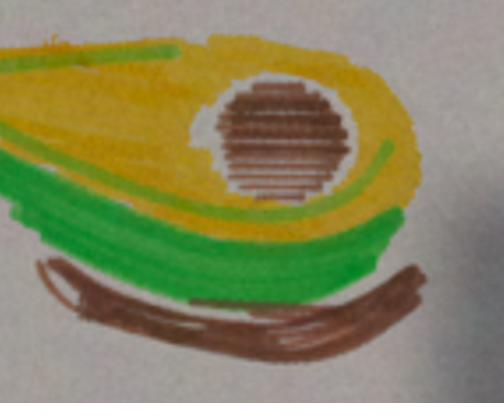

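>>> move(target=[[0.115,0.3992,0.2941,0,0,0,-0.68,0,0.504,0.696,-0.66,0,0.504,0.696,-0.68,0.2,0.504,0.696,-0.74,0.678,-0.03,0.168,0.7,-0.95,0,0,0,0,0,0,-0.479,0,0.504,0.696,-0.479,0,0.504,0.696,-0.479,0.2,0.504,0.696,-0.74,0.678,0.348,0.168,0.7,-0.9],[0.1359,0.3992,0.2941,0,0,0,-0.68,0,0.504,0.696,-0.66,0,0.504,0.696,-0.68,0.2,0.504,0.696,-0.74,0.678,-0.03,0.168,0.7,-0.95,0,0,0,0,0,0,-0.479,0,0.504,0.696,-0.479,0,0.504,0.696,-0.479,0.2,0.504,0.696,-0.74,0.678,0.348,0.168,0.7,-0.9],[0.1359,0.4202,0.3289,0,0,0,-0.68,0,0.504,0.696,-0.66,0,0.504,0.696,-0.68,0.2,0.504,0.696,-0.74,0.678,-0.03,0.168,0.7,-0.95,0,0,0,0,0,0,-0.479,0,0.504,0.696,-0.479,0,0.504,0.696,-0.479,0.2,0.504,0.696,-0.74,0.678,0.348,0.168,0.7,-0.9],[0.118,0.3939,0.2984,0,0,0,-0.68,0,0.504,0.696,-0.66,0,0.504,0.696,-0.68,0.2,0.504,0.696,-0.74,0.678,-0.03,0.168,0.7,-0.95,0,0,0,0,0,0,-0.479,0,0.504,0.696,-0.479,0,0.504,0.696,-0.479,0.2,0.504,0.696,-0.74,0.678,0.348,0.168,0.7,-0.9],[0.1359,0.3939,0.2984,0,0,0,-0.68,0,0.504,0.696,-0.66,0,0.504,0.696,-0.68,0.2,0.504,0.696,-0.74,0.678,-0.03,0.168,0.7,-0.95,0,0,0,0,0,0,-0.479,0,0.504,0.696,-0.479,0,0.504,0.696,-0.479,0.2,0.504,0.696,-0.74,0.678,0.348,0.168,0.7,-0.9],[0.1359,0.414,0.3316,0,0,0,-0.68,0,0.504,0.696,-0.66,0,0.504,0.696,-0.68,0.2,0.504,0.696,-0.74,0.678,-0.03,0.168,0.7,-0.95,0,0,0,0,0,0,-0.479,0,0.504,0.696,-0.479,0,0.504,0.696,-0.479,0.2,0.504,0.696,-0.74,0.678,0.348,0.168,0.7,-0.9],[0.118,0.3907,0.3036,0,0,0,-0.68,0,0.504,0.696,-0.66,0,0.504,0.696,-0.68,0.2,0.504,0.696,-0.74,0.678,-0.03,0.168,0.7,-0.95,0,0,0,0,0,0,-0.479,0,0.504,0.696,-0.479,0,0.504,0.696,-0.479,0.2,0.504,0.696,-0.74,0.678,0.348,0.168,0.7,-0.9],[0.1359,0.3907,0.3036,0,0,0,-0.68,0,0.504,0.696,-0.66,0,0.504,0.696,-0.68,0.2,0.504,0.696,-0.74,0.678,-0.03,0.168,0.7,-0.95,0,0,0,0,0,0,-0.479,0,0.504,0.696,-0.479,0,0.504,0.696,-0.479,0.2,0.504,0.696,-0.74,0.678,0.348,0.168,0.7,-0.9],[0.1359,0.408,0.3321,0,0,0,-0.68,0,0.504,0.696,-0.66,0,0.504,0.696,-0.68,0.2,0.504,0.696,-0.74,0.678,-0.03,0.168,0.7,-0.95,0,0,0,0,0,0,-0.479,0,0.504,0.696,-0.479,0,0.504,0.696,-0.479,0.2,0.504,0.696,-0.74,0.678,0.348,0.168,0.7,-0.9],[0.118,0.3902,0.3115,0,0,0,-0.68,0,0.504,0.696,-0.66,0,0.504,0.696,-0.68,0.2,0.504,0.696,-0.74,0.678,-0.03,0.168,0.7,-0.95,0,0,0,0,0,0,-0.479,0,0.504,0.696,-0.479,0,0.504,0.696,-0.479,0.2,0.504,0.696,-0.74,0.678,0.348,0.168,0.7,-0.9],[0.1359,0.3902,0.3115,0,0,0,-0.68,0,0.504,0.696,-0.66,0,0.504,0.696,-0.68,0.2,0.504,0.696,-0.74,0.678,-0.03,0.168,0.7,-0.95,0,0,0,0,0,0,-0.479,0,0.504,0.696,-0.479,0,0.504,0.696,-0.479,0.2,0.504,0.696,-0.74,0.678,0.348,0.168,0.7,-0.9],[0.1359,0.4017,0.3305,0,0,0,-0.68,0,0.504,0.696,-0.66,0,0.504,0.696,-0.68,0.2,0.504,0.696,-0.74,0.678,-0.03,0.168,0.7,-0.95,0,0,0,0,0,0,-0.479,0,0.504,0.696,-0.479,0,0.504,0.696,-0.479,0.2,0.504,0.696,-0.74,0.678,0.348,0.168,0.7,-0.9],[0.115,0.4017,0.3305,0,0,0,-0.68,0,0.504,0.696,-0.66,0,0.504,0.696,-0.68,0.2,0.504,0.696,-0.74,0.678,-0.03,0.168,0.7,-0.95,0,0,0,0,0,0,-0.479,0,0.504,0.696,-0.479,0,0.504,0.696,-0.479,0.2,0.504,0.696,-0.74,0.678,0.348,0.168,0.7,-0.9],[0,0,0,0,0,0,-0.68,0,0.504,0.696,-0.66,0,0.504,0.696,-0.68,0.2,0.504,0.696,-0.74,0.678,-0.03,0.168,0.7,-0.95,0,0,0,0,0,0,-0.479,0,0.504,0.696,-0.479,0,0.504,0.696,-0.479,0.2,0.504,0.696,-0.74,0.678,0.348,0.168,0.7,-0.9]], speed=[0.3,0.06,0.06,0.1,0.06,0.06,0.1,0.06,0.06,0.1,0.06,0.06,0.06,0.3], blend=[0,0,0,0,0,0,0,0,0,0,0,0,0.004,0], cameras=["cam_above"])

>>> zoom_image(camera="cam_above", region=[190, 260, 290, 340])

Scene clock: 7071.30 s.
left_arm: end_effector_position=(+0.4332, +0.2399, +0.1690) hand_goal=(-0.680, +0.000, +0.504, +0.696, -0.660, +0.000, +0.504, +0.696, -0.680, +0.200, +0.504, +0.696, -0.740, +0.678, -0.030, +0.168) hand_measured=(-0.646, +0.004, +0.532, +0.710, -0.632, +0.006, +0.516, +0.702, -0.656, +0.194, +0.520, +0.706, -0.730, +0.678, +0.142, +0.196) hand_current_ma=(+145, +11, +105, +52, +117, +18, +44, +18, +99, -14, +53, +34, +34, +0, +468, +149) hand_state=(blocked, goal, blocked, goal, blocked, goal, goal, goal, blocked, goal, goal, goal, goal, goal, blocked, blocked) hand_current_limit=0.70 hand_speed=-0.95 end_effector_quat_wxyz=(+0.353, +0.613, +0.353, -0.613) | right_arm: end_effector_position=(+0.5313, -0.2571, +0.3969) hand_goal=(-0.478, +0.000, +0.504, +0.696, -0.478, +0.000, +0.504, +0.696, -0.478, +0.200, +0.504, +0.696, -0.740, +0.678, +0.348, +0.168) hand_measured=(-0.480, +0.002, +0.508, +0.698, -0.478, +0.008, +0.506, +0.698, -0.484, +0.196, +0.506, +0.698, -0.736, +0.680, +0.344, +0.170) hand_current_ma=(-2, +2, +4, +3, +0, +10, +2, +2, -10, -4, +2, +3, +4, +1, -8, +2) hand_state=(goal, goal, goal, goal, goal, goal, goal, goal, goal, goal, goal, goal, goal, goal, goal, goal) hand_current_limit=0.70 hand_speed=-0.90 end_effector_quat_wxyz=(-0.583, +0.694, -0.324, +0.271)
Joint positions: left_arm=[3.737 -1.976 -1.941 -2.366 1.121 1.57] | right_arm=[-0.448 -1.637 1.602 0.41 0.495 -0.332]
Joint torques (N m): left_arm=[15.09 42.18 6.09 -3.7 2.4 -0.89] | right_arm=[6.41 -8.98 -24.25 -0.16 -1.9 -0.72]
Wrist force (N): left_arm=[1.6 0.9 0.3] | right_arm=[1.4 1.7 -1.4]
Wrist torque (N m): left_arm=[0.01 -0.56 -0.19] | right_arm=[0.20 -0.03 0.20]
Wrist force, peak (N): left_arm=[1.4 2.8 1.4] | right_arm=[1.8 1.8 -1.5]
Hand target: left_arm +0.4332, +0.2400, +0.1690; +0.353, +0.613, +0.353, -0.613 | right_arm +0.5313, -0.2571, +0.3969; -0.583, +0.694, -0.324, +0.271
Off the commanded pose: left_arm 0.000 m, 0 deg | right_arm 0.000 m, 0 deg.
move: done
Images, in order (width x height): cam_above 504x504.

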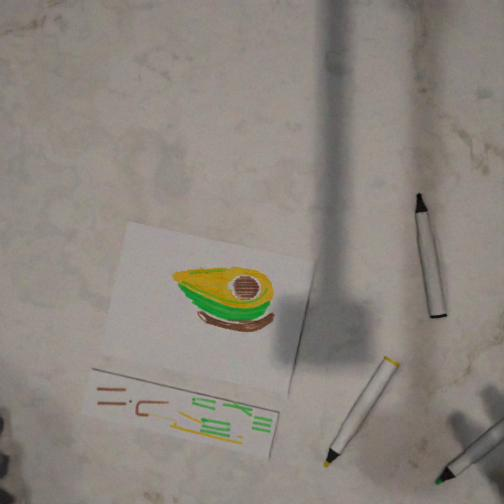

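Scaled by 5.040 from the camera's 504x504 image, which has a finer 720x720 frame.

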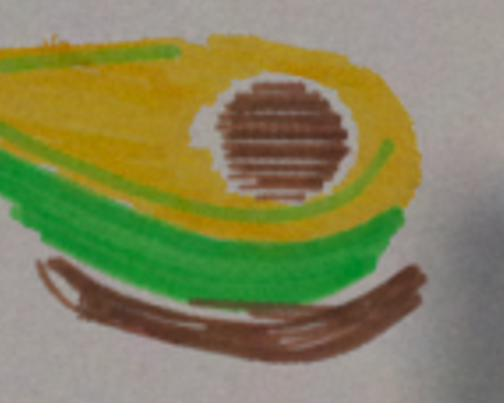

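>>> move(target=[[0.115,0.3299,0.2649,0,0,0,-0.68,0,0.504,0.696,-0.66,0,0.504,0.696,-0.68,0.2,0.504,0.696,-0.74,0.678,-0.03,0.168,0.7,-0.95,0,0,0,0,0,0,-0.479,0,0.504,0.696,-0.479,0,0.504,0.696,-0.479,0.2,0.504,0.696,-0.74,0.678,0.348,0.168,0.7,-0.9],[0.1356,0.3299,0.2649,0,0,0,-0.68,0,0.504,0.696,-0.66,0,0.504,0.696,-0.68,0.2,0.504,0.696,-0.74,0.678,-0.03,0.168,0.7,-0.95,0,0,0,0,0,0,-0.479,0,0.504,0.696,-0.479,0,0.504,0.696,-0.479,0.2,0.504,0.696,-0.74,0.678,0.348,0.168,0.7,-0.9],[0.1356,0.3271,0.2761,0,0,0,-0.68,0,0.504,0.696,-0.66,0,0.504,0.696,-0.68,0.2,0.504,0.696,-0.74,0.678,-0.03,0.168,0.7,-0.95,0,0,0,0,0,0,-0.479,0,0.504,0.696,-0.479,0,0.504,0.696,-0.479,0.2,0.504,0.696,-0.74,0.678,0.348,0.168,0.7,-0.9],[0.115,0.3271,0.2761,0,0,0,-0.68,0,0.504,0.696,-0.66,0,0.504,0.696,-0.68,0.2,0.504,0.696,-0.74,0.678,-0.03,0.168,0.7,-0.95,0,0,0,0,0,0,-0.479,0,0.504,0.696,-0.479,0,0.504,0.696,-0.479,0.2,0.504,0.696,-0.74,0.678,0.348,0.168,0.7,-0.9],[0.05,0.3,0.1,0,0,0,-0.68,0,0.504,0.696,-0.66,0,0.504,0.696,-0.68,0.2,0.504,0.696,-0.74,0.678,-0.03,0.168,0.7,-0.95,0,0,0,0,0,0,-0.479,0,0.504,0.696,-0.479,0,0.504,0.696,-0.479,0.2,0.504,0.696,-0.74,0.678,0.348,0.168,0.7,-0.9],[-0.135,0.2574,-0.1101,0,0,0,-0.68,0,0.504,0.696,-0.66,0,0.504,0.696,-0.68,0.2,0.504,0.696,-0.74,0.678,-0.03,0.168,0.7,-0.95,0,0,0,0,0,0,-0.479,0,0.504,0.696,-0.479,0,0.504,0.696,-0.479,0.2,0.504,0.696,-0.74,0.678,0.348,0.168,0.7,-0.9]], speed=[0.3,0.06,0.06,0.06,0.3,0.3], blend=[0,0,0,0.004,0.03,0])

>>> move(target=[0,0,0,0,0,-0.5,-0.68,0,0.504,0.696,-0.66,0,0.504,0.696,-0.68,0.2,0.504,0.696,-0.74,0.678,-0.03,0.168,0.7,-0.95,0,0,0,0,0,0,-0.479,0,0.504,0.696,-0.479,0,0.504,0.696,-0.479,0.2,0.504,0.696,-0.74,0.678,0.348,0.168,0.7,-0.9], speed=0.4, cameras=["cam_above","cam_high"])

>>> zoom_image(camera="cam_above", region=[160, 250, 290, 340])

Scene clock: 7136.40 s.
left_arm: end_effector_position=(+0.5999, +0.2197, +0.2500) hand_goal=(-0.680, +0.000, +0.504, +0.696, -0.660, +0.000, +0.504, +0.696, -0.680, +0.200, +0.504, +0.696, -0.740, +0.678, -0.030, +0.168) hand_measured=(-0.646, +0.004, +0.532, +0.710, -0.632, +0.006, +0.516, +0.702, -0.656, +0.194, +0.520, +0.706, -0.730, +0.678, +0.142, +0.196) hand_current_ma=(+145, +11, +105, +52, +117, +18, +44, +18, +99, -14, +53, +34, +34, +0, +468, +149) hand_state=(blocked, goal, blocked, goal, blocked, goal, goal, goal, blocked, goal, goal, goal, goal, goal, blocked, blocked) hand_current_limit=0.70 hand_speed=-0.95 end_effector_quat_wxyz=(+0.353, +0.613, +0.353, -0.613) | right_arm: end_effector_position=(+0.5313, -0.2571, +0.3969) hand_goal=(-0.478, +0.000, +0.504, +0.696, -0.478, +0.000, +0.504, +0.696, -0.478, +0.200, +0.504, +0.696, -0.740, +0.678, +0.348, +0.168) hand_measured=(-0.480, +0.002, +0.508, +0.698, -0.478, +0.008, +0.506, +0.698, -0.484, +0.196, +0.506, +0.698, -0.736, +0.680, +0.344, +0.170) hand_current_ma=(-2, +2, +4, +3, +0, +10, +2, +2, -10, -4, +2, +3, +4, +1, -8, +2) hand_state=(goal, goal, goal, goal, goal, goal, goal, goal, goal, goal, goal, goal, goal, goal, goal, goal) hand_current_limit=0.70 hand_speed=-0.90 end_effector_quat_wxyz=(-0.583, +0.694, -0.324, +0.271)
Joint positions: left_arm=[3.551 -2.189 -1.342 -2.752 0.935 1.57] | right_arm=[-0.448 -1.637 1.602 0.41 0.495 -0.332]
Joint torques (N m): left_arm=[15.28 39.12 23.61 -3.42 2.26 2.84] | right_arm=[5.88 -9.19 -24.43 -0.26 -1.95 -0.74]
Wrist force (N): left_arm=[1.4 1.0 0.4] | right_arm=[1.3 1.7 -1.6]
Wrist torque (N m): left_arm=[-0.01 -0.49 -0.29] | right_arm=[0.22 -0.01 0.19]
Wrist force, peak (N): left_arm=[1.7 2.6 1.4] | right_arm=[1.7 1.7 -1.6]
Hand target: left_arm +0.5999, +0.2198, +0.2500; +0.353, +0.613, +0.353, -0.613 | right_arm +0.5313, -0.2571, +0.3969; -0.583, +0.694, -0.324, +0.271
Off the commanded pose: left_arm 0.000 m, 0 deg | right_arm 0.000 m, 0 deg.
move: done

Scene clock: 7139.03 s.
left_arm: end_effector_position=(+0.5999, +0.2198, +0.2500) hand_goal=(-0.680, +0.000, +0.504, +0.696, -0.660, +0.000, +0.504, +0.696, -0.680, +0.200, +0.504, +0.696, -0.740, +0.678, -0.030, +0.168) hand_measured=(-0.646, +0.004, +0.532, +0.710, -0.632, +0.006, +0.516, +0.702, -0.656, +0.194, +0.520, +0.706, -0.730, +0.678, +0.142, +0.196) hand_current_ma=(+145, +11, +105, +52, +117, +18, +44, +18, +99, -14, +53, +34, +34, +0, +467, +149) hand_state=(blocked, goal, blocked, goal, blocked, goal, goal, goal, blocked, goal, goal, goal, goal, goal, blocked, blocked) hand_current_limit=0.70 hand_speed=-0.95 end_effector_quat_wxyz=(-0.183, +0.183, +0.683, -0.683) | right_arm: end_effector_position=(+0.5313, -0.2571, +0.3969) hand_goal=(-0.478, +0.000, +0.504, +0.696, -0.478, +0.000, +0.504, +0.696, -0.478, +0.200, +0.504, +0.696, -0.740, +0.678, +0.348, +0.168) hand_measured=(-0.480, +0.002, +0.508, +0.698, -0.478, +0.008, +0.506, +0.698, -0.484, +0.196, +0.506, +0.698, -0.736, +0.680, +0.344, +0.170) hand_current_ma=(-2, +2, +4, +3, +0, +10, +2, +2, -10, -4, +2, +3, +4, +1, -8, +2) hand_state=(goal, goal, goal, goal, goal, goal, goal, goal, goal, goal, goal, goal, goal, goal, goal, goal) hand_current_limit=0.70 hand_speed=-0.90 end_effector_quat_wxyz=(-0.583, +0.694, -0.324, +0.271)
Joint positions: left_arm=[3.425 -2.371 -0.863 -3.048 0.809 0] | right_arm=[-0.448 -1.637 1.602 0.41 0.495 -0.332]
Joint torques (N m): left_arm=[-11.44 47.59 25.31 -3.57 -2.47 -2.53] | right_arm=[5.83 -9.38 -24.63 -0.24 -1.88 -0.71]
Wrist force (N): left_arm=[0.2 1.0 0.1] | right_arm=[1.2 1.9 -0.8]
Wrist torque (N m): left_arm=[0.16 -0.18 -0.13] | right_arm=[0.18 -0.01 0.19]
Wrist force, peak (N): left_arm=[1.5 1.3 0.8] | right_arm=[1.6 2.0 -1.2]
Hand target: left_arm +0.5999, +0.2198, +0.2500; -0.183, +0.183, +0.683, -0.683 | right_arm +0.5313, -0.2571, +0.3969; -0.583, +0.694, -0.324, +0.271
Off the commanded pose: left_arm 0.000 m, 0 deg | right_arm 0.000 m, 0 deg.
move: done
Images, in order (width x height): cam_high 504x504, cam_above 504x504.

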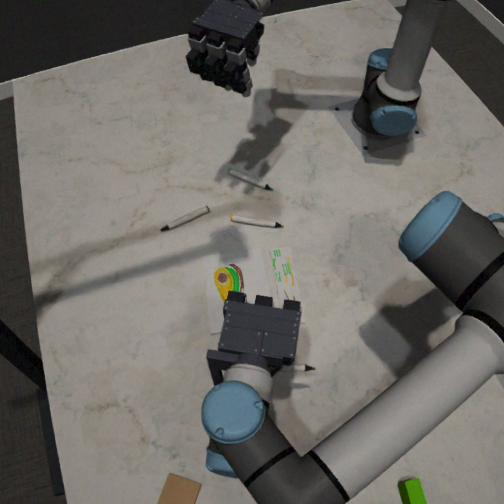

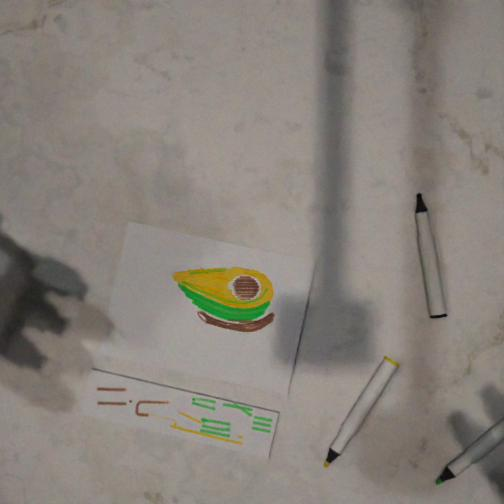

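Scaled by 3.877 from the camera's 504x504 image, which has a finer 720x720 frame.

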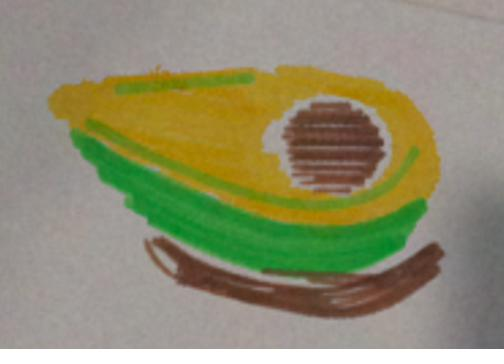

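>>> move(target=[0,0,0,-0.0556,0,0,-0.68,0,0.504,0.696,-0.66,0,0.504,0.696,-0.68,0.2,0.504,0.696,-0.74,0.678,-0.03,0.168,0.7,-0.95,0,0,0,0,0,0,-0.479,0,0.504,0.696,-0.479,0,0.504,0.696,-0.479,0.2,0.504,0.696,-0.74,0.678,0.348,0.168,0.7,-0.9], speed=0.4)

>>> move(target=[[0,0.284,0.0501,0,0,0,-0.68,0,0.504,0.696,-0.66,0,0.504,0.696,-0.68,0.2,0.504,0.696,-0.74,0.678,-0.03,0.168,0.7,-0.95,0,0,0,0,0,0,-0.479,0,0.504,0.696,-0.479,0,0.504,0.696,-0.479,0.2,0.504,0.696,-0.74,0.678,0.348,0.168,0.7,-0.9],[0,0.3054,0.0538,0,0,0,-0.68,0,0.504,0.696,-0.66,0,0.504,0.696,-0.68,0.2,0.504,0.696,-0.74,0.678,-0.03,0.168,0.7,-0.95,0,0,0,0,0,0,-0.479,0,0.504,0.696,-0.479,0,0.504,0.696,-0.479,0.2,0.504,0.696,-0.74,0.678,0.348,0.168,0.7,-0.9]], speed=[0.2,0.05], cameras=["cam_high","cam_left_wrist"])

Scene clock: 7153.80 s.
left_arm: end_effector_position=(+0.5999, +0.2198, +0.2500) hand_goal=(-0.680, +0.000, +0.504, +0.696, -0.660, +0.000, +0.504, +0.696, -0.680, +0.200, +0.504, +0.696, -0.740, +0.678, -0.030, +0.168) hand_measured=(-0.646, +0.004, +0.532, +0.710, -0.632, +0.006, +0.516, +0.702, -0.656, +0.194, +0.520, +0.706, -0.730, +0.678, +0.142, +0.196) hand_current_ma=(+145, +11, +105, +52, +117, +18, +44, +18, +99, -14, +53, +34, +34, +0, +467, +149) hand_state=(blocked, goal, blocked, goal, blocked, goal, goal, goal, blocked, goal, goal, goal, goal, goal, blocked, blocked) hand_current_limit=0.70 hand_speed=-0.95 end_effector_quat_wxyz=(-0.167, +0.199, +0.740, -0.621) | right_arm: end_effector_position=(+0.5313, -0.2571, +0.3969) hand_goal=(-0.478, +0.000, +0.504, +0.696, -0.478, +0.000, +0.504, +0.696, -0.478, +0.200, +0.504, +0.696, -0.740, +0.678, +0.348, +0.168) hand_measured=(-0.480, +0.002, +0.508, +0.698, -0.478, +0.008, +0.506, +0.698, -0.484, +0.196, +0.506, +0.698, -0.736, +0.680, +0.344, +0.170) hand_current_ma=(-2, +2, +4, +3, +0, +10, +2, +2, -10, -4, +2, +3, +4, +1, -8, +2) hand_state=(goal, goal, goal, goal, goal, goal, goal, goal, goal, goal, goal, goal, goal, goal, goal, goal) hand_current_limit=0.70 hand_speed=-0.90 end_effector_quat_wxyz=(-0.583, +0.694, -0.324, +0.271)
Joint positions: left_arm=[3.406 -2.26 -0.966 -2.814 0.806 -0.171] | right_arm=[-0.448 -1.637 1.602 0.41 0.495 -0.332]
Joint torques (N m): left_arm=[-12 61.05 13.13 1.86 2.01 -2.41] | right_arm=[6.17 -9.3 -24.59 -0.27 -2.01 -0.71]
Wrist force (N): left_arm=[0.0 1.0 0.6] | right_arm=[1.4 1.8 -1.3]
Wrist torque (N m): left_arm=[0.17 -0.13 -0.16] | right_arm=[0.21 -0.02 0.19]
Wrist force, peak (N): left_arm=[-0.2 1.4 0.4] | right_arm=[1.5 2.0 -1.5]
Hand target: left_arm +0.5999, +0.2198, +0.2500; -0.167, +0.199, +0.740, -0.621 | right_arm +0.5313, -0.2571, +0.3969; -0.583, +0.694, -0.324, +0.271
Off the commanded pose: left_arm 0.000 m, 0 deg | right_arm 0.000 m, 0 deg.
move: done

Scene clock: 7155.70 s.
left_arm: end_effector_position=(+0.5999, +0.2199, +0.0640) hand_goal=(-0.680, +0.000, +0.504, +0.696, -0.660, +0.000, +0.504, +0.696, -0.680, +0.200, +0.504, +0.696, -0.740, +0.678, -0.030, +0.168) hand_measured=(-0.646, +0.004, +0.530, +0.710, -0.632, +0.006, +0.516, +0.702, -0.656, +0.194, +0.520, +0.706, -0.732, +0.678, +0.138, +0.196) hand_current_ma=(+144, +11, +99, +46, +113, +18, +44, +18, +99, -14, +53, +34, +26, +0, +468, +149) hand_state=(blocked, goal, blocked, goal, blocked, goal, goal, goal, blocked, goal, goal, goal, goal, goal, blocked, blocked) hand_current_limit=0.70 hand_speed=-0.95 end_effector_quat_wxyz=(-0.167, +0.199, +0.740, -0.621) | right_arm: end_effector_position=(+0.5313, -0.2571, +0.3969) hand_goal=(-0.478, +0.000, +0.504, +0.696, -0.478, +0.000, +0.504, +0.696, -0.478, +0.200, +0.504, +0.696, -0.740, +0.678, +0.348, +0.168) hand_measured=(-0.480, +0.002, +0.508, +0.698, -0.478, +0.008, +0.506, +0.698, -0.484, +0.196, +0.506, +0.698, -0.736, +0.680, +0.344, +0.170) hand_current_ma=(-2, +2, +4, +3, +0, +10, +2, +2, -10, -4, +2, +3, +4, +1, -8, +2) hand_state=(goal, goal, goal, goal, goal, goal, goal, goal, goal, goal, goal, goal, goal, goal, goal, goal) hand_current_limit=0.70 hand_speed=-0.90 end_effector_quat_wxyz=(-0.583, +0.694, -0.324, +0.271)
Joint positions: left_arm=[3.406 -2.396 -1.221 -2.423 0.806 -0.171] | right_arm=[-0.448 -1.637 1.602 0.41 0.495 -0.332]
Joint torques (N m): left_arm=[13.47 46.41 10.7 2.1 -0.93 -1.69] | right_arm=[5.93 -8.86 -24.29 -0.33 -1.95 -0.67]
Wrist force (N): left_arm=[-0.2 0.3 0.6] | right_arm=[1.5 1.8 -1.1]
Wrist torque (N m): left_arm=[0.11 -0.12 -0.25] | right_arm=[0.19 -0.04 0.20]
Wrist force, peak (N): left_arm=[-0.1 2.7 0.7] | right_arm=[1.7 1.9 -1.4]
Hand target: left_arm +0.5999, +0.2199, +0.0639; -0.167, +0.199, +0.740, -0.621 | right_arm +0.5313, -0.2571, +0.3969; -0.583, +0.694, -0.324, +0.271
Off the commanded pose: left_arm 0.000 m, 0 deg | right_arm 0.000 m, 0 deg.
move: done
Images, in order (width x height): cam_high 504x504, cam_left_wrist 672x504.

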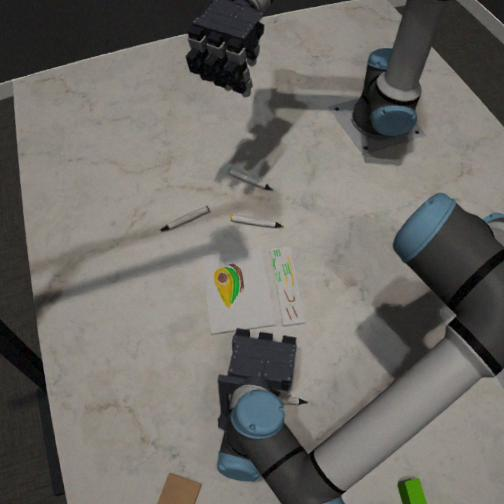

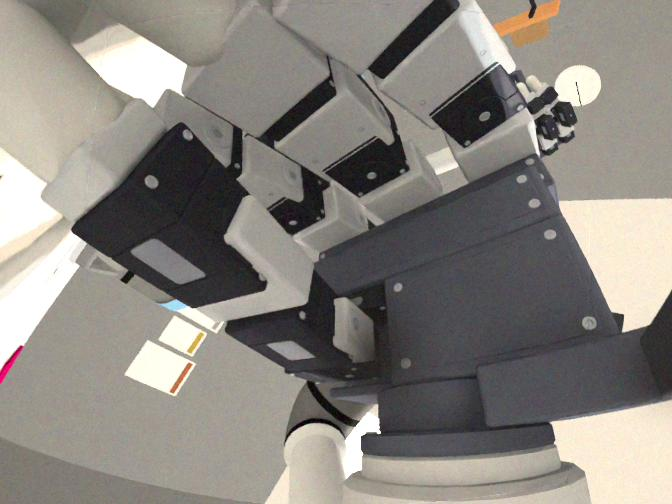

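>>> move(target=[0,0.0181,0.0032,0,0,0,-0.68,0,0.504,0.696,-0.66,0,0.504,0.696,-0.68,0.2,0.504,0.696,-0.74,0.678,-0.03,0.168,0.7,-0.95,0,0,0,0,0,0,-0.479,0,0.504,0.696,-0.479,0,0.504,0.696,-0.479,0.2,0.504,0.696,-0.74,0.678,0.348,0.168,0.7,-0.9], speed=0.008, stop_force=3)

Scene clock: 7163.07 s.
left_arm: end_effector_position=(+0.5999, +0.2199, +0.0593) hand_goal=(-0.680, +0.000, +0.504, +0.696, -0.660, +0.000, +0.504, +0.696, -0.680, +0.200, +0.504, +0.696, -0.740, +0.678, -0.030, +0.168) hand_measured=(-0.646, +0.004, +0.530, +0.708, -0.634, +0.006, +0.516, +0.702, -0.656, +0.194, +0.518, +0.704, -0.740, +0.678, +0.120, +0.196) hand_current_ma=(+144, +11, +96, +41, +106, +18, +45, +18, +99, -14, +49, +28, +2, +0, +467, +149) hand_state=(blocked, goal, blocked, goal, blocked, goal, goal, goal, blocked, goal, goal, goal, goal, goal, blocked, blocked) hand_current_limit=0.70 hand_speed=-0.95 end_effector_quat_wxyz=(-0.167, +0.199, +0.740, -0.621) | right_arm: end_effector_position=(+0.5313, -0.2571, +0.3969) hand_goal=(-0.478, +0.000, +0.504, +0.696, -0.478, +0.000, +0.504, +0.696, -0.478, +0.200, +0.504, +0.696, -0.740, +0.678, +0.348, +0.168) hand_measured=(-0.480, +0.002, +0.508, +0.698, -0.478, +0.008, +0.506, +0.698, -0.484, +0.196, +0.506, +0.698, -0.736, +0.680, +0.344, +0.170) hand_current_ma=(-2, +2, +4, +3, +0, +10, +2, +2, -10, -4, +2, +3, +4, +1, -8, +2) hand_state=(goal, goal, goal, goal, goal, goal, goal, goal, goal, goal, goal, goal, goal, goal, goal, goal) hand_current_limit=0.70 hand_speed=-0.90 end_effector_quat_wxyz=(-0.583, +0.694, -0.324, +0.271)
Joint positions: left_arm=[3.406 -2.401 -1.224 -2.415 0.806 -0.171] | right_arm=[-0.448 -1.637 1.602 0.41 0.495 -0.332]
Joint torques (N m): left_arm=[15.19 61.56 23.16 -2.21 1.98 -2.12] | right_arm=[6.31 -8.93 -24.53 -0.42 -1.88 -0.64]
Wrist force (N): left_arm=[0.2 -4.3 0.8] | right_arm=[1.2 1.6 -1.7]
Wrist torque (N m): left_arm=[-0.21 -0.16 -0.12] | right_arm=[0.22 0.01 0.18]
Wrist force, peak (N): left_arm=[0.2 -10.4 0.9] | right_arm=[1.5 2.0 -1.6]
Hand target: left_arm +0.5999, +0.2199, +0.0593; -0.167, +0.199, +0.740, -0.621 (not the last commanded pose) | right_arm +0.5313, -0.2571, +0.3969; -0.583, +0.694, -0.324, +0.271
Off the commanded pose: left_arm 0.006 m, 0 deg | right_arm 0.000 m, 0 deg.
move: contact (left_arm)

>>> move(target=[[0,0.00246,0.00043,0,0,0,-0.63,0,0.504,0.696,-0.61,0,0.504,0.696,-0.63,0.2,0.504,0.696,-0.74,0.678,0.09,0.168,0.7,-0.95,0,0,0,0,0,0,-0.479,0,0.504,0.696,-0.479,0,0.504,0.696,-0.479,0.2,0.504,0.696,-0.74,0.678,0.348,0.168,0.7,-0.9],[0,0.00246,0.00043,0,0,0,-0.62,0,0.504,0.696,-0.60,0,0.504,0.696,-0.62,0.2,0.504,0.696,-0.74,0.678,0.16,0.168,0.7,-0.95,0,0,0,0,0,0,-0.479,0,0.504,0.696,-0.479,0,0.504,0.696,-0.479,0.2,0.504,0.696,-0.74,0.678,0.348,0.168,0.7,-0.9]], speed=0.01, cameras=["cam_high","cam_left_wrist"])

Scene clock: 7221.60 s.
left_arm: end_effector_position=(+0.5999, +0.2199, +0.0577) hand_goal=(-0.620, +0.000, +0.504, +0.696, -0.600, +0.000, +0.504, +0.696, -0.620, +0.200, +0.504, +0.696, -0.740, +0.678, +0.160, +0.168) hand_measured=(-0.618, +0.004, +0.504, +0.694, -0.600, +0.006, +0.502, +0.694, -0.620, +0.196, +0.502, +0.694, -0.742, +0.678, +0.158, +0.170) hand_current_ma=(+9, +8, -2, -6, +0, +19, -6, -8, -1, -13, -5, -8, -3, +0, -10, +8) hand_state=(goal, goal, goal, goal, goal, goal, goal, goal, goal, goal, goal, goal, goal, goal, goal, goal) hand_current_limit=0.70 hand_speed=-0.95 end_effector_quat_wxyz=(-0.167, +0.199, +0.740, -0.621) | right_arm: end_effector_position=(+0.5313, -0.2571, +0.3969) hand_goal=(-0.478, +0.000, +0.504, +0.696, -0.478, +0.000, +0.504, +0.696, -0.478, +0.200, +0.504, +0.696, -0.740, +0.678, +0.348, +0.168) hand_measured=(-0.480, +0.002, +0.508, +0.698, -0.478, +0.008, +0.506, +0.698, -0.484, +0.196, +0.506, +0.698, -0.736, +0.680, +0.344, +0.170) hand_current_ma=(-2, +2, +4, +3, +0, +10, +2, +2, -10, -4, +2, +3, +4, +1, -8, +2) hand_state=(goal, goal, goal, goal, goal, goal, goal, goal, goal, goal, goal, goal, goal, goal, goal, goal) hand_current_limit=0.70 hand_speed=-0.90 end_effector_quat_wxyz=(-0.583, +0.694, -0.324, +0.271)
Joint positions: left_arm=[3.406 -2.403 -1.225 -2.412 0.806 -0.171] | right_arm=[-0.448 -1.637 1.602 0.41 0.495 -0.332]
Joint torques (N m): left_arm=[15.36 55.08 13.65 -2.06 2.01 -1.81] | right_arm=[5.66 -9.13 -24.21 -0.37 -1.82 -0.72]
Wrist force (N): left_arm=[0.2 1.9 0.7] | right_arm=[1.5 1.6 -1.3]
Wrist torque (N m): left_arm=[0.26 -0.17 -0.20] | right_arm=[0.18 -0.03 0.21]
Wrist force, peak (N): left_arm=[0.7 -33.8 1.2] | right_arm=[1.4 2.0 -1.7]
Hand target: left_arm +0.5999, +0.2199, +0.0578; -0.167, +0.199, +0.740, -0.621 | right_arm +0.5313, -0.2571, +0.3969; -0.583, +0.694, -0.324, +0.271
Off the commanded pose: left_arm 0.000 m, 0 deg | right_arm 0.000 m, 0 deg.
move: done
Images, in order (width x height): cam_high 504x504, cam_left_wrist 672x504.

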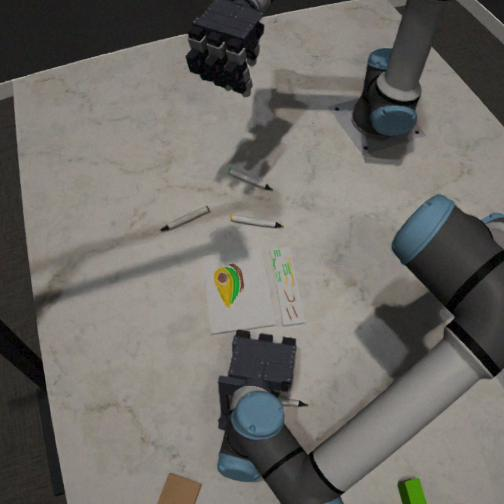

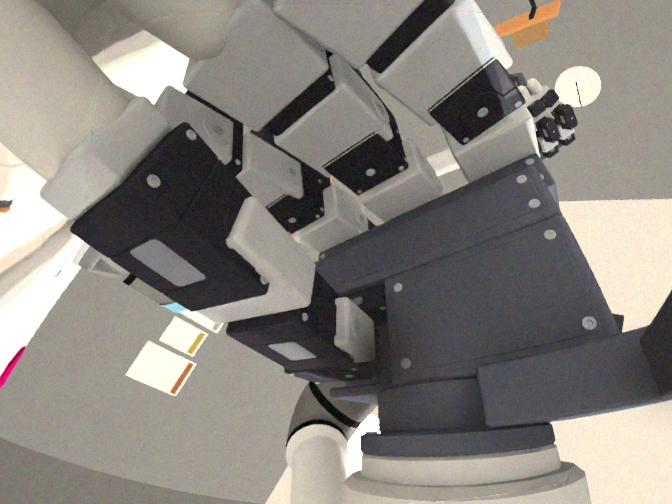

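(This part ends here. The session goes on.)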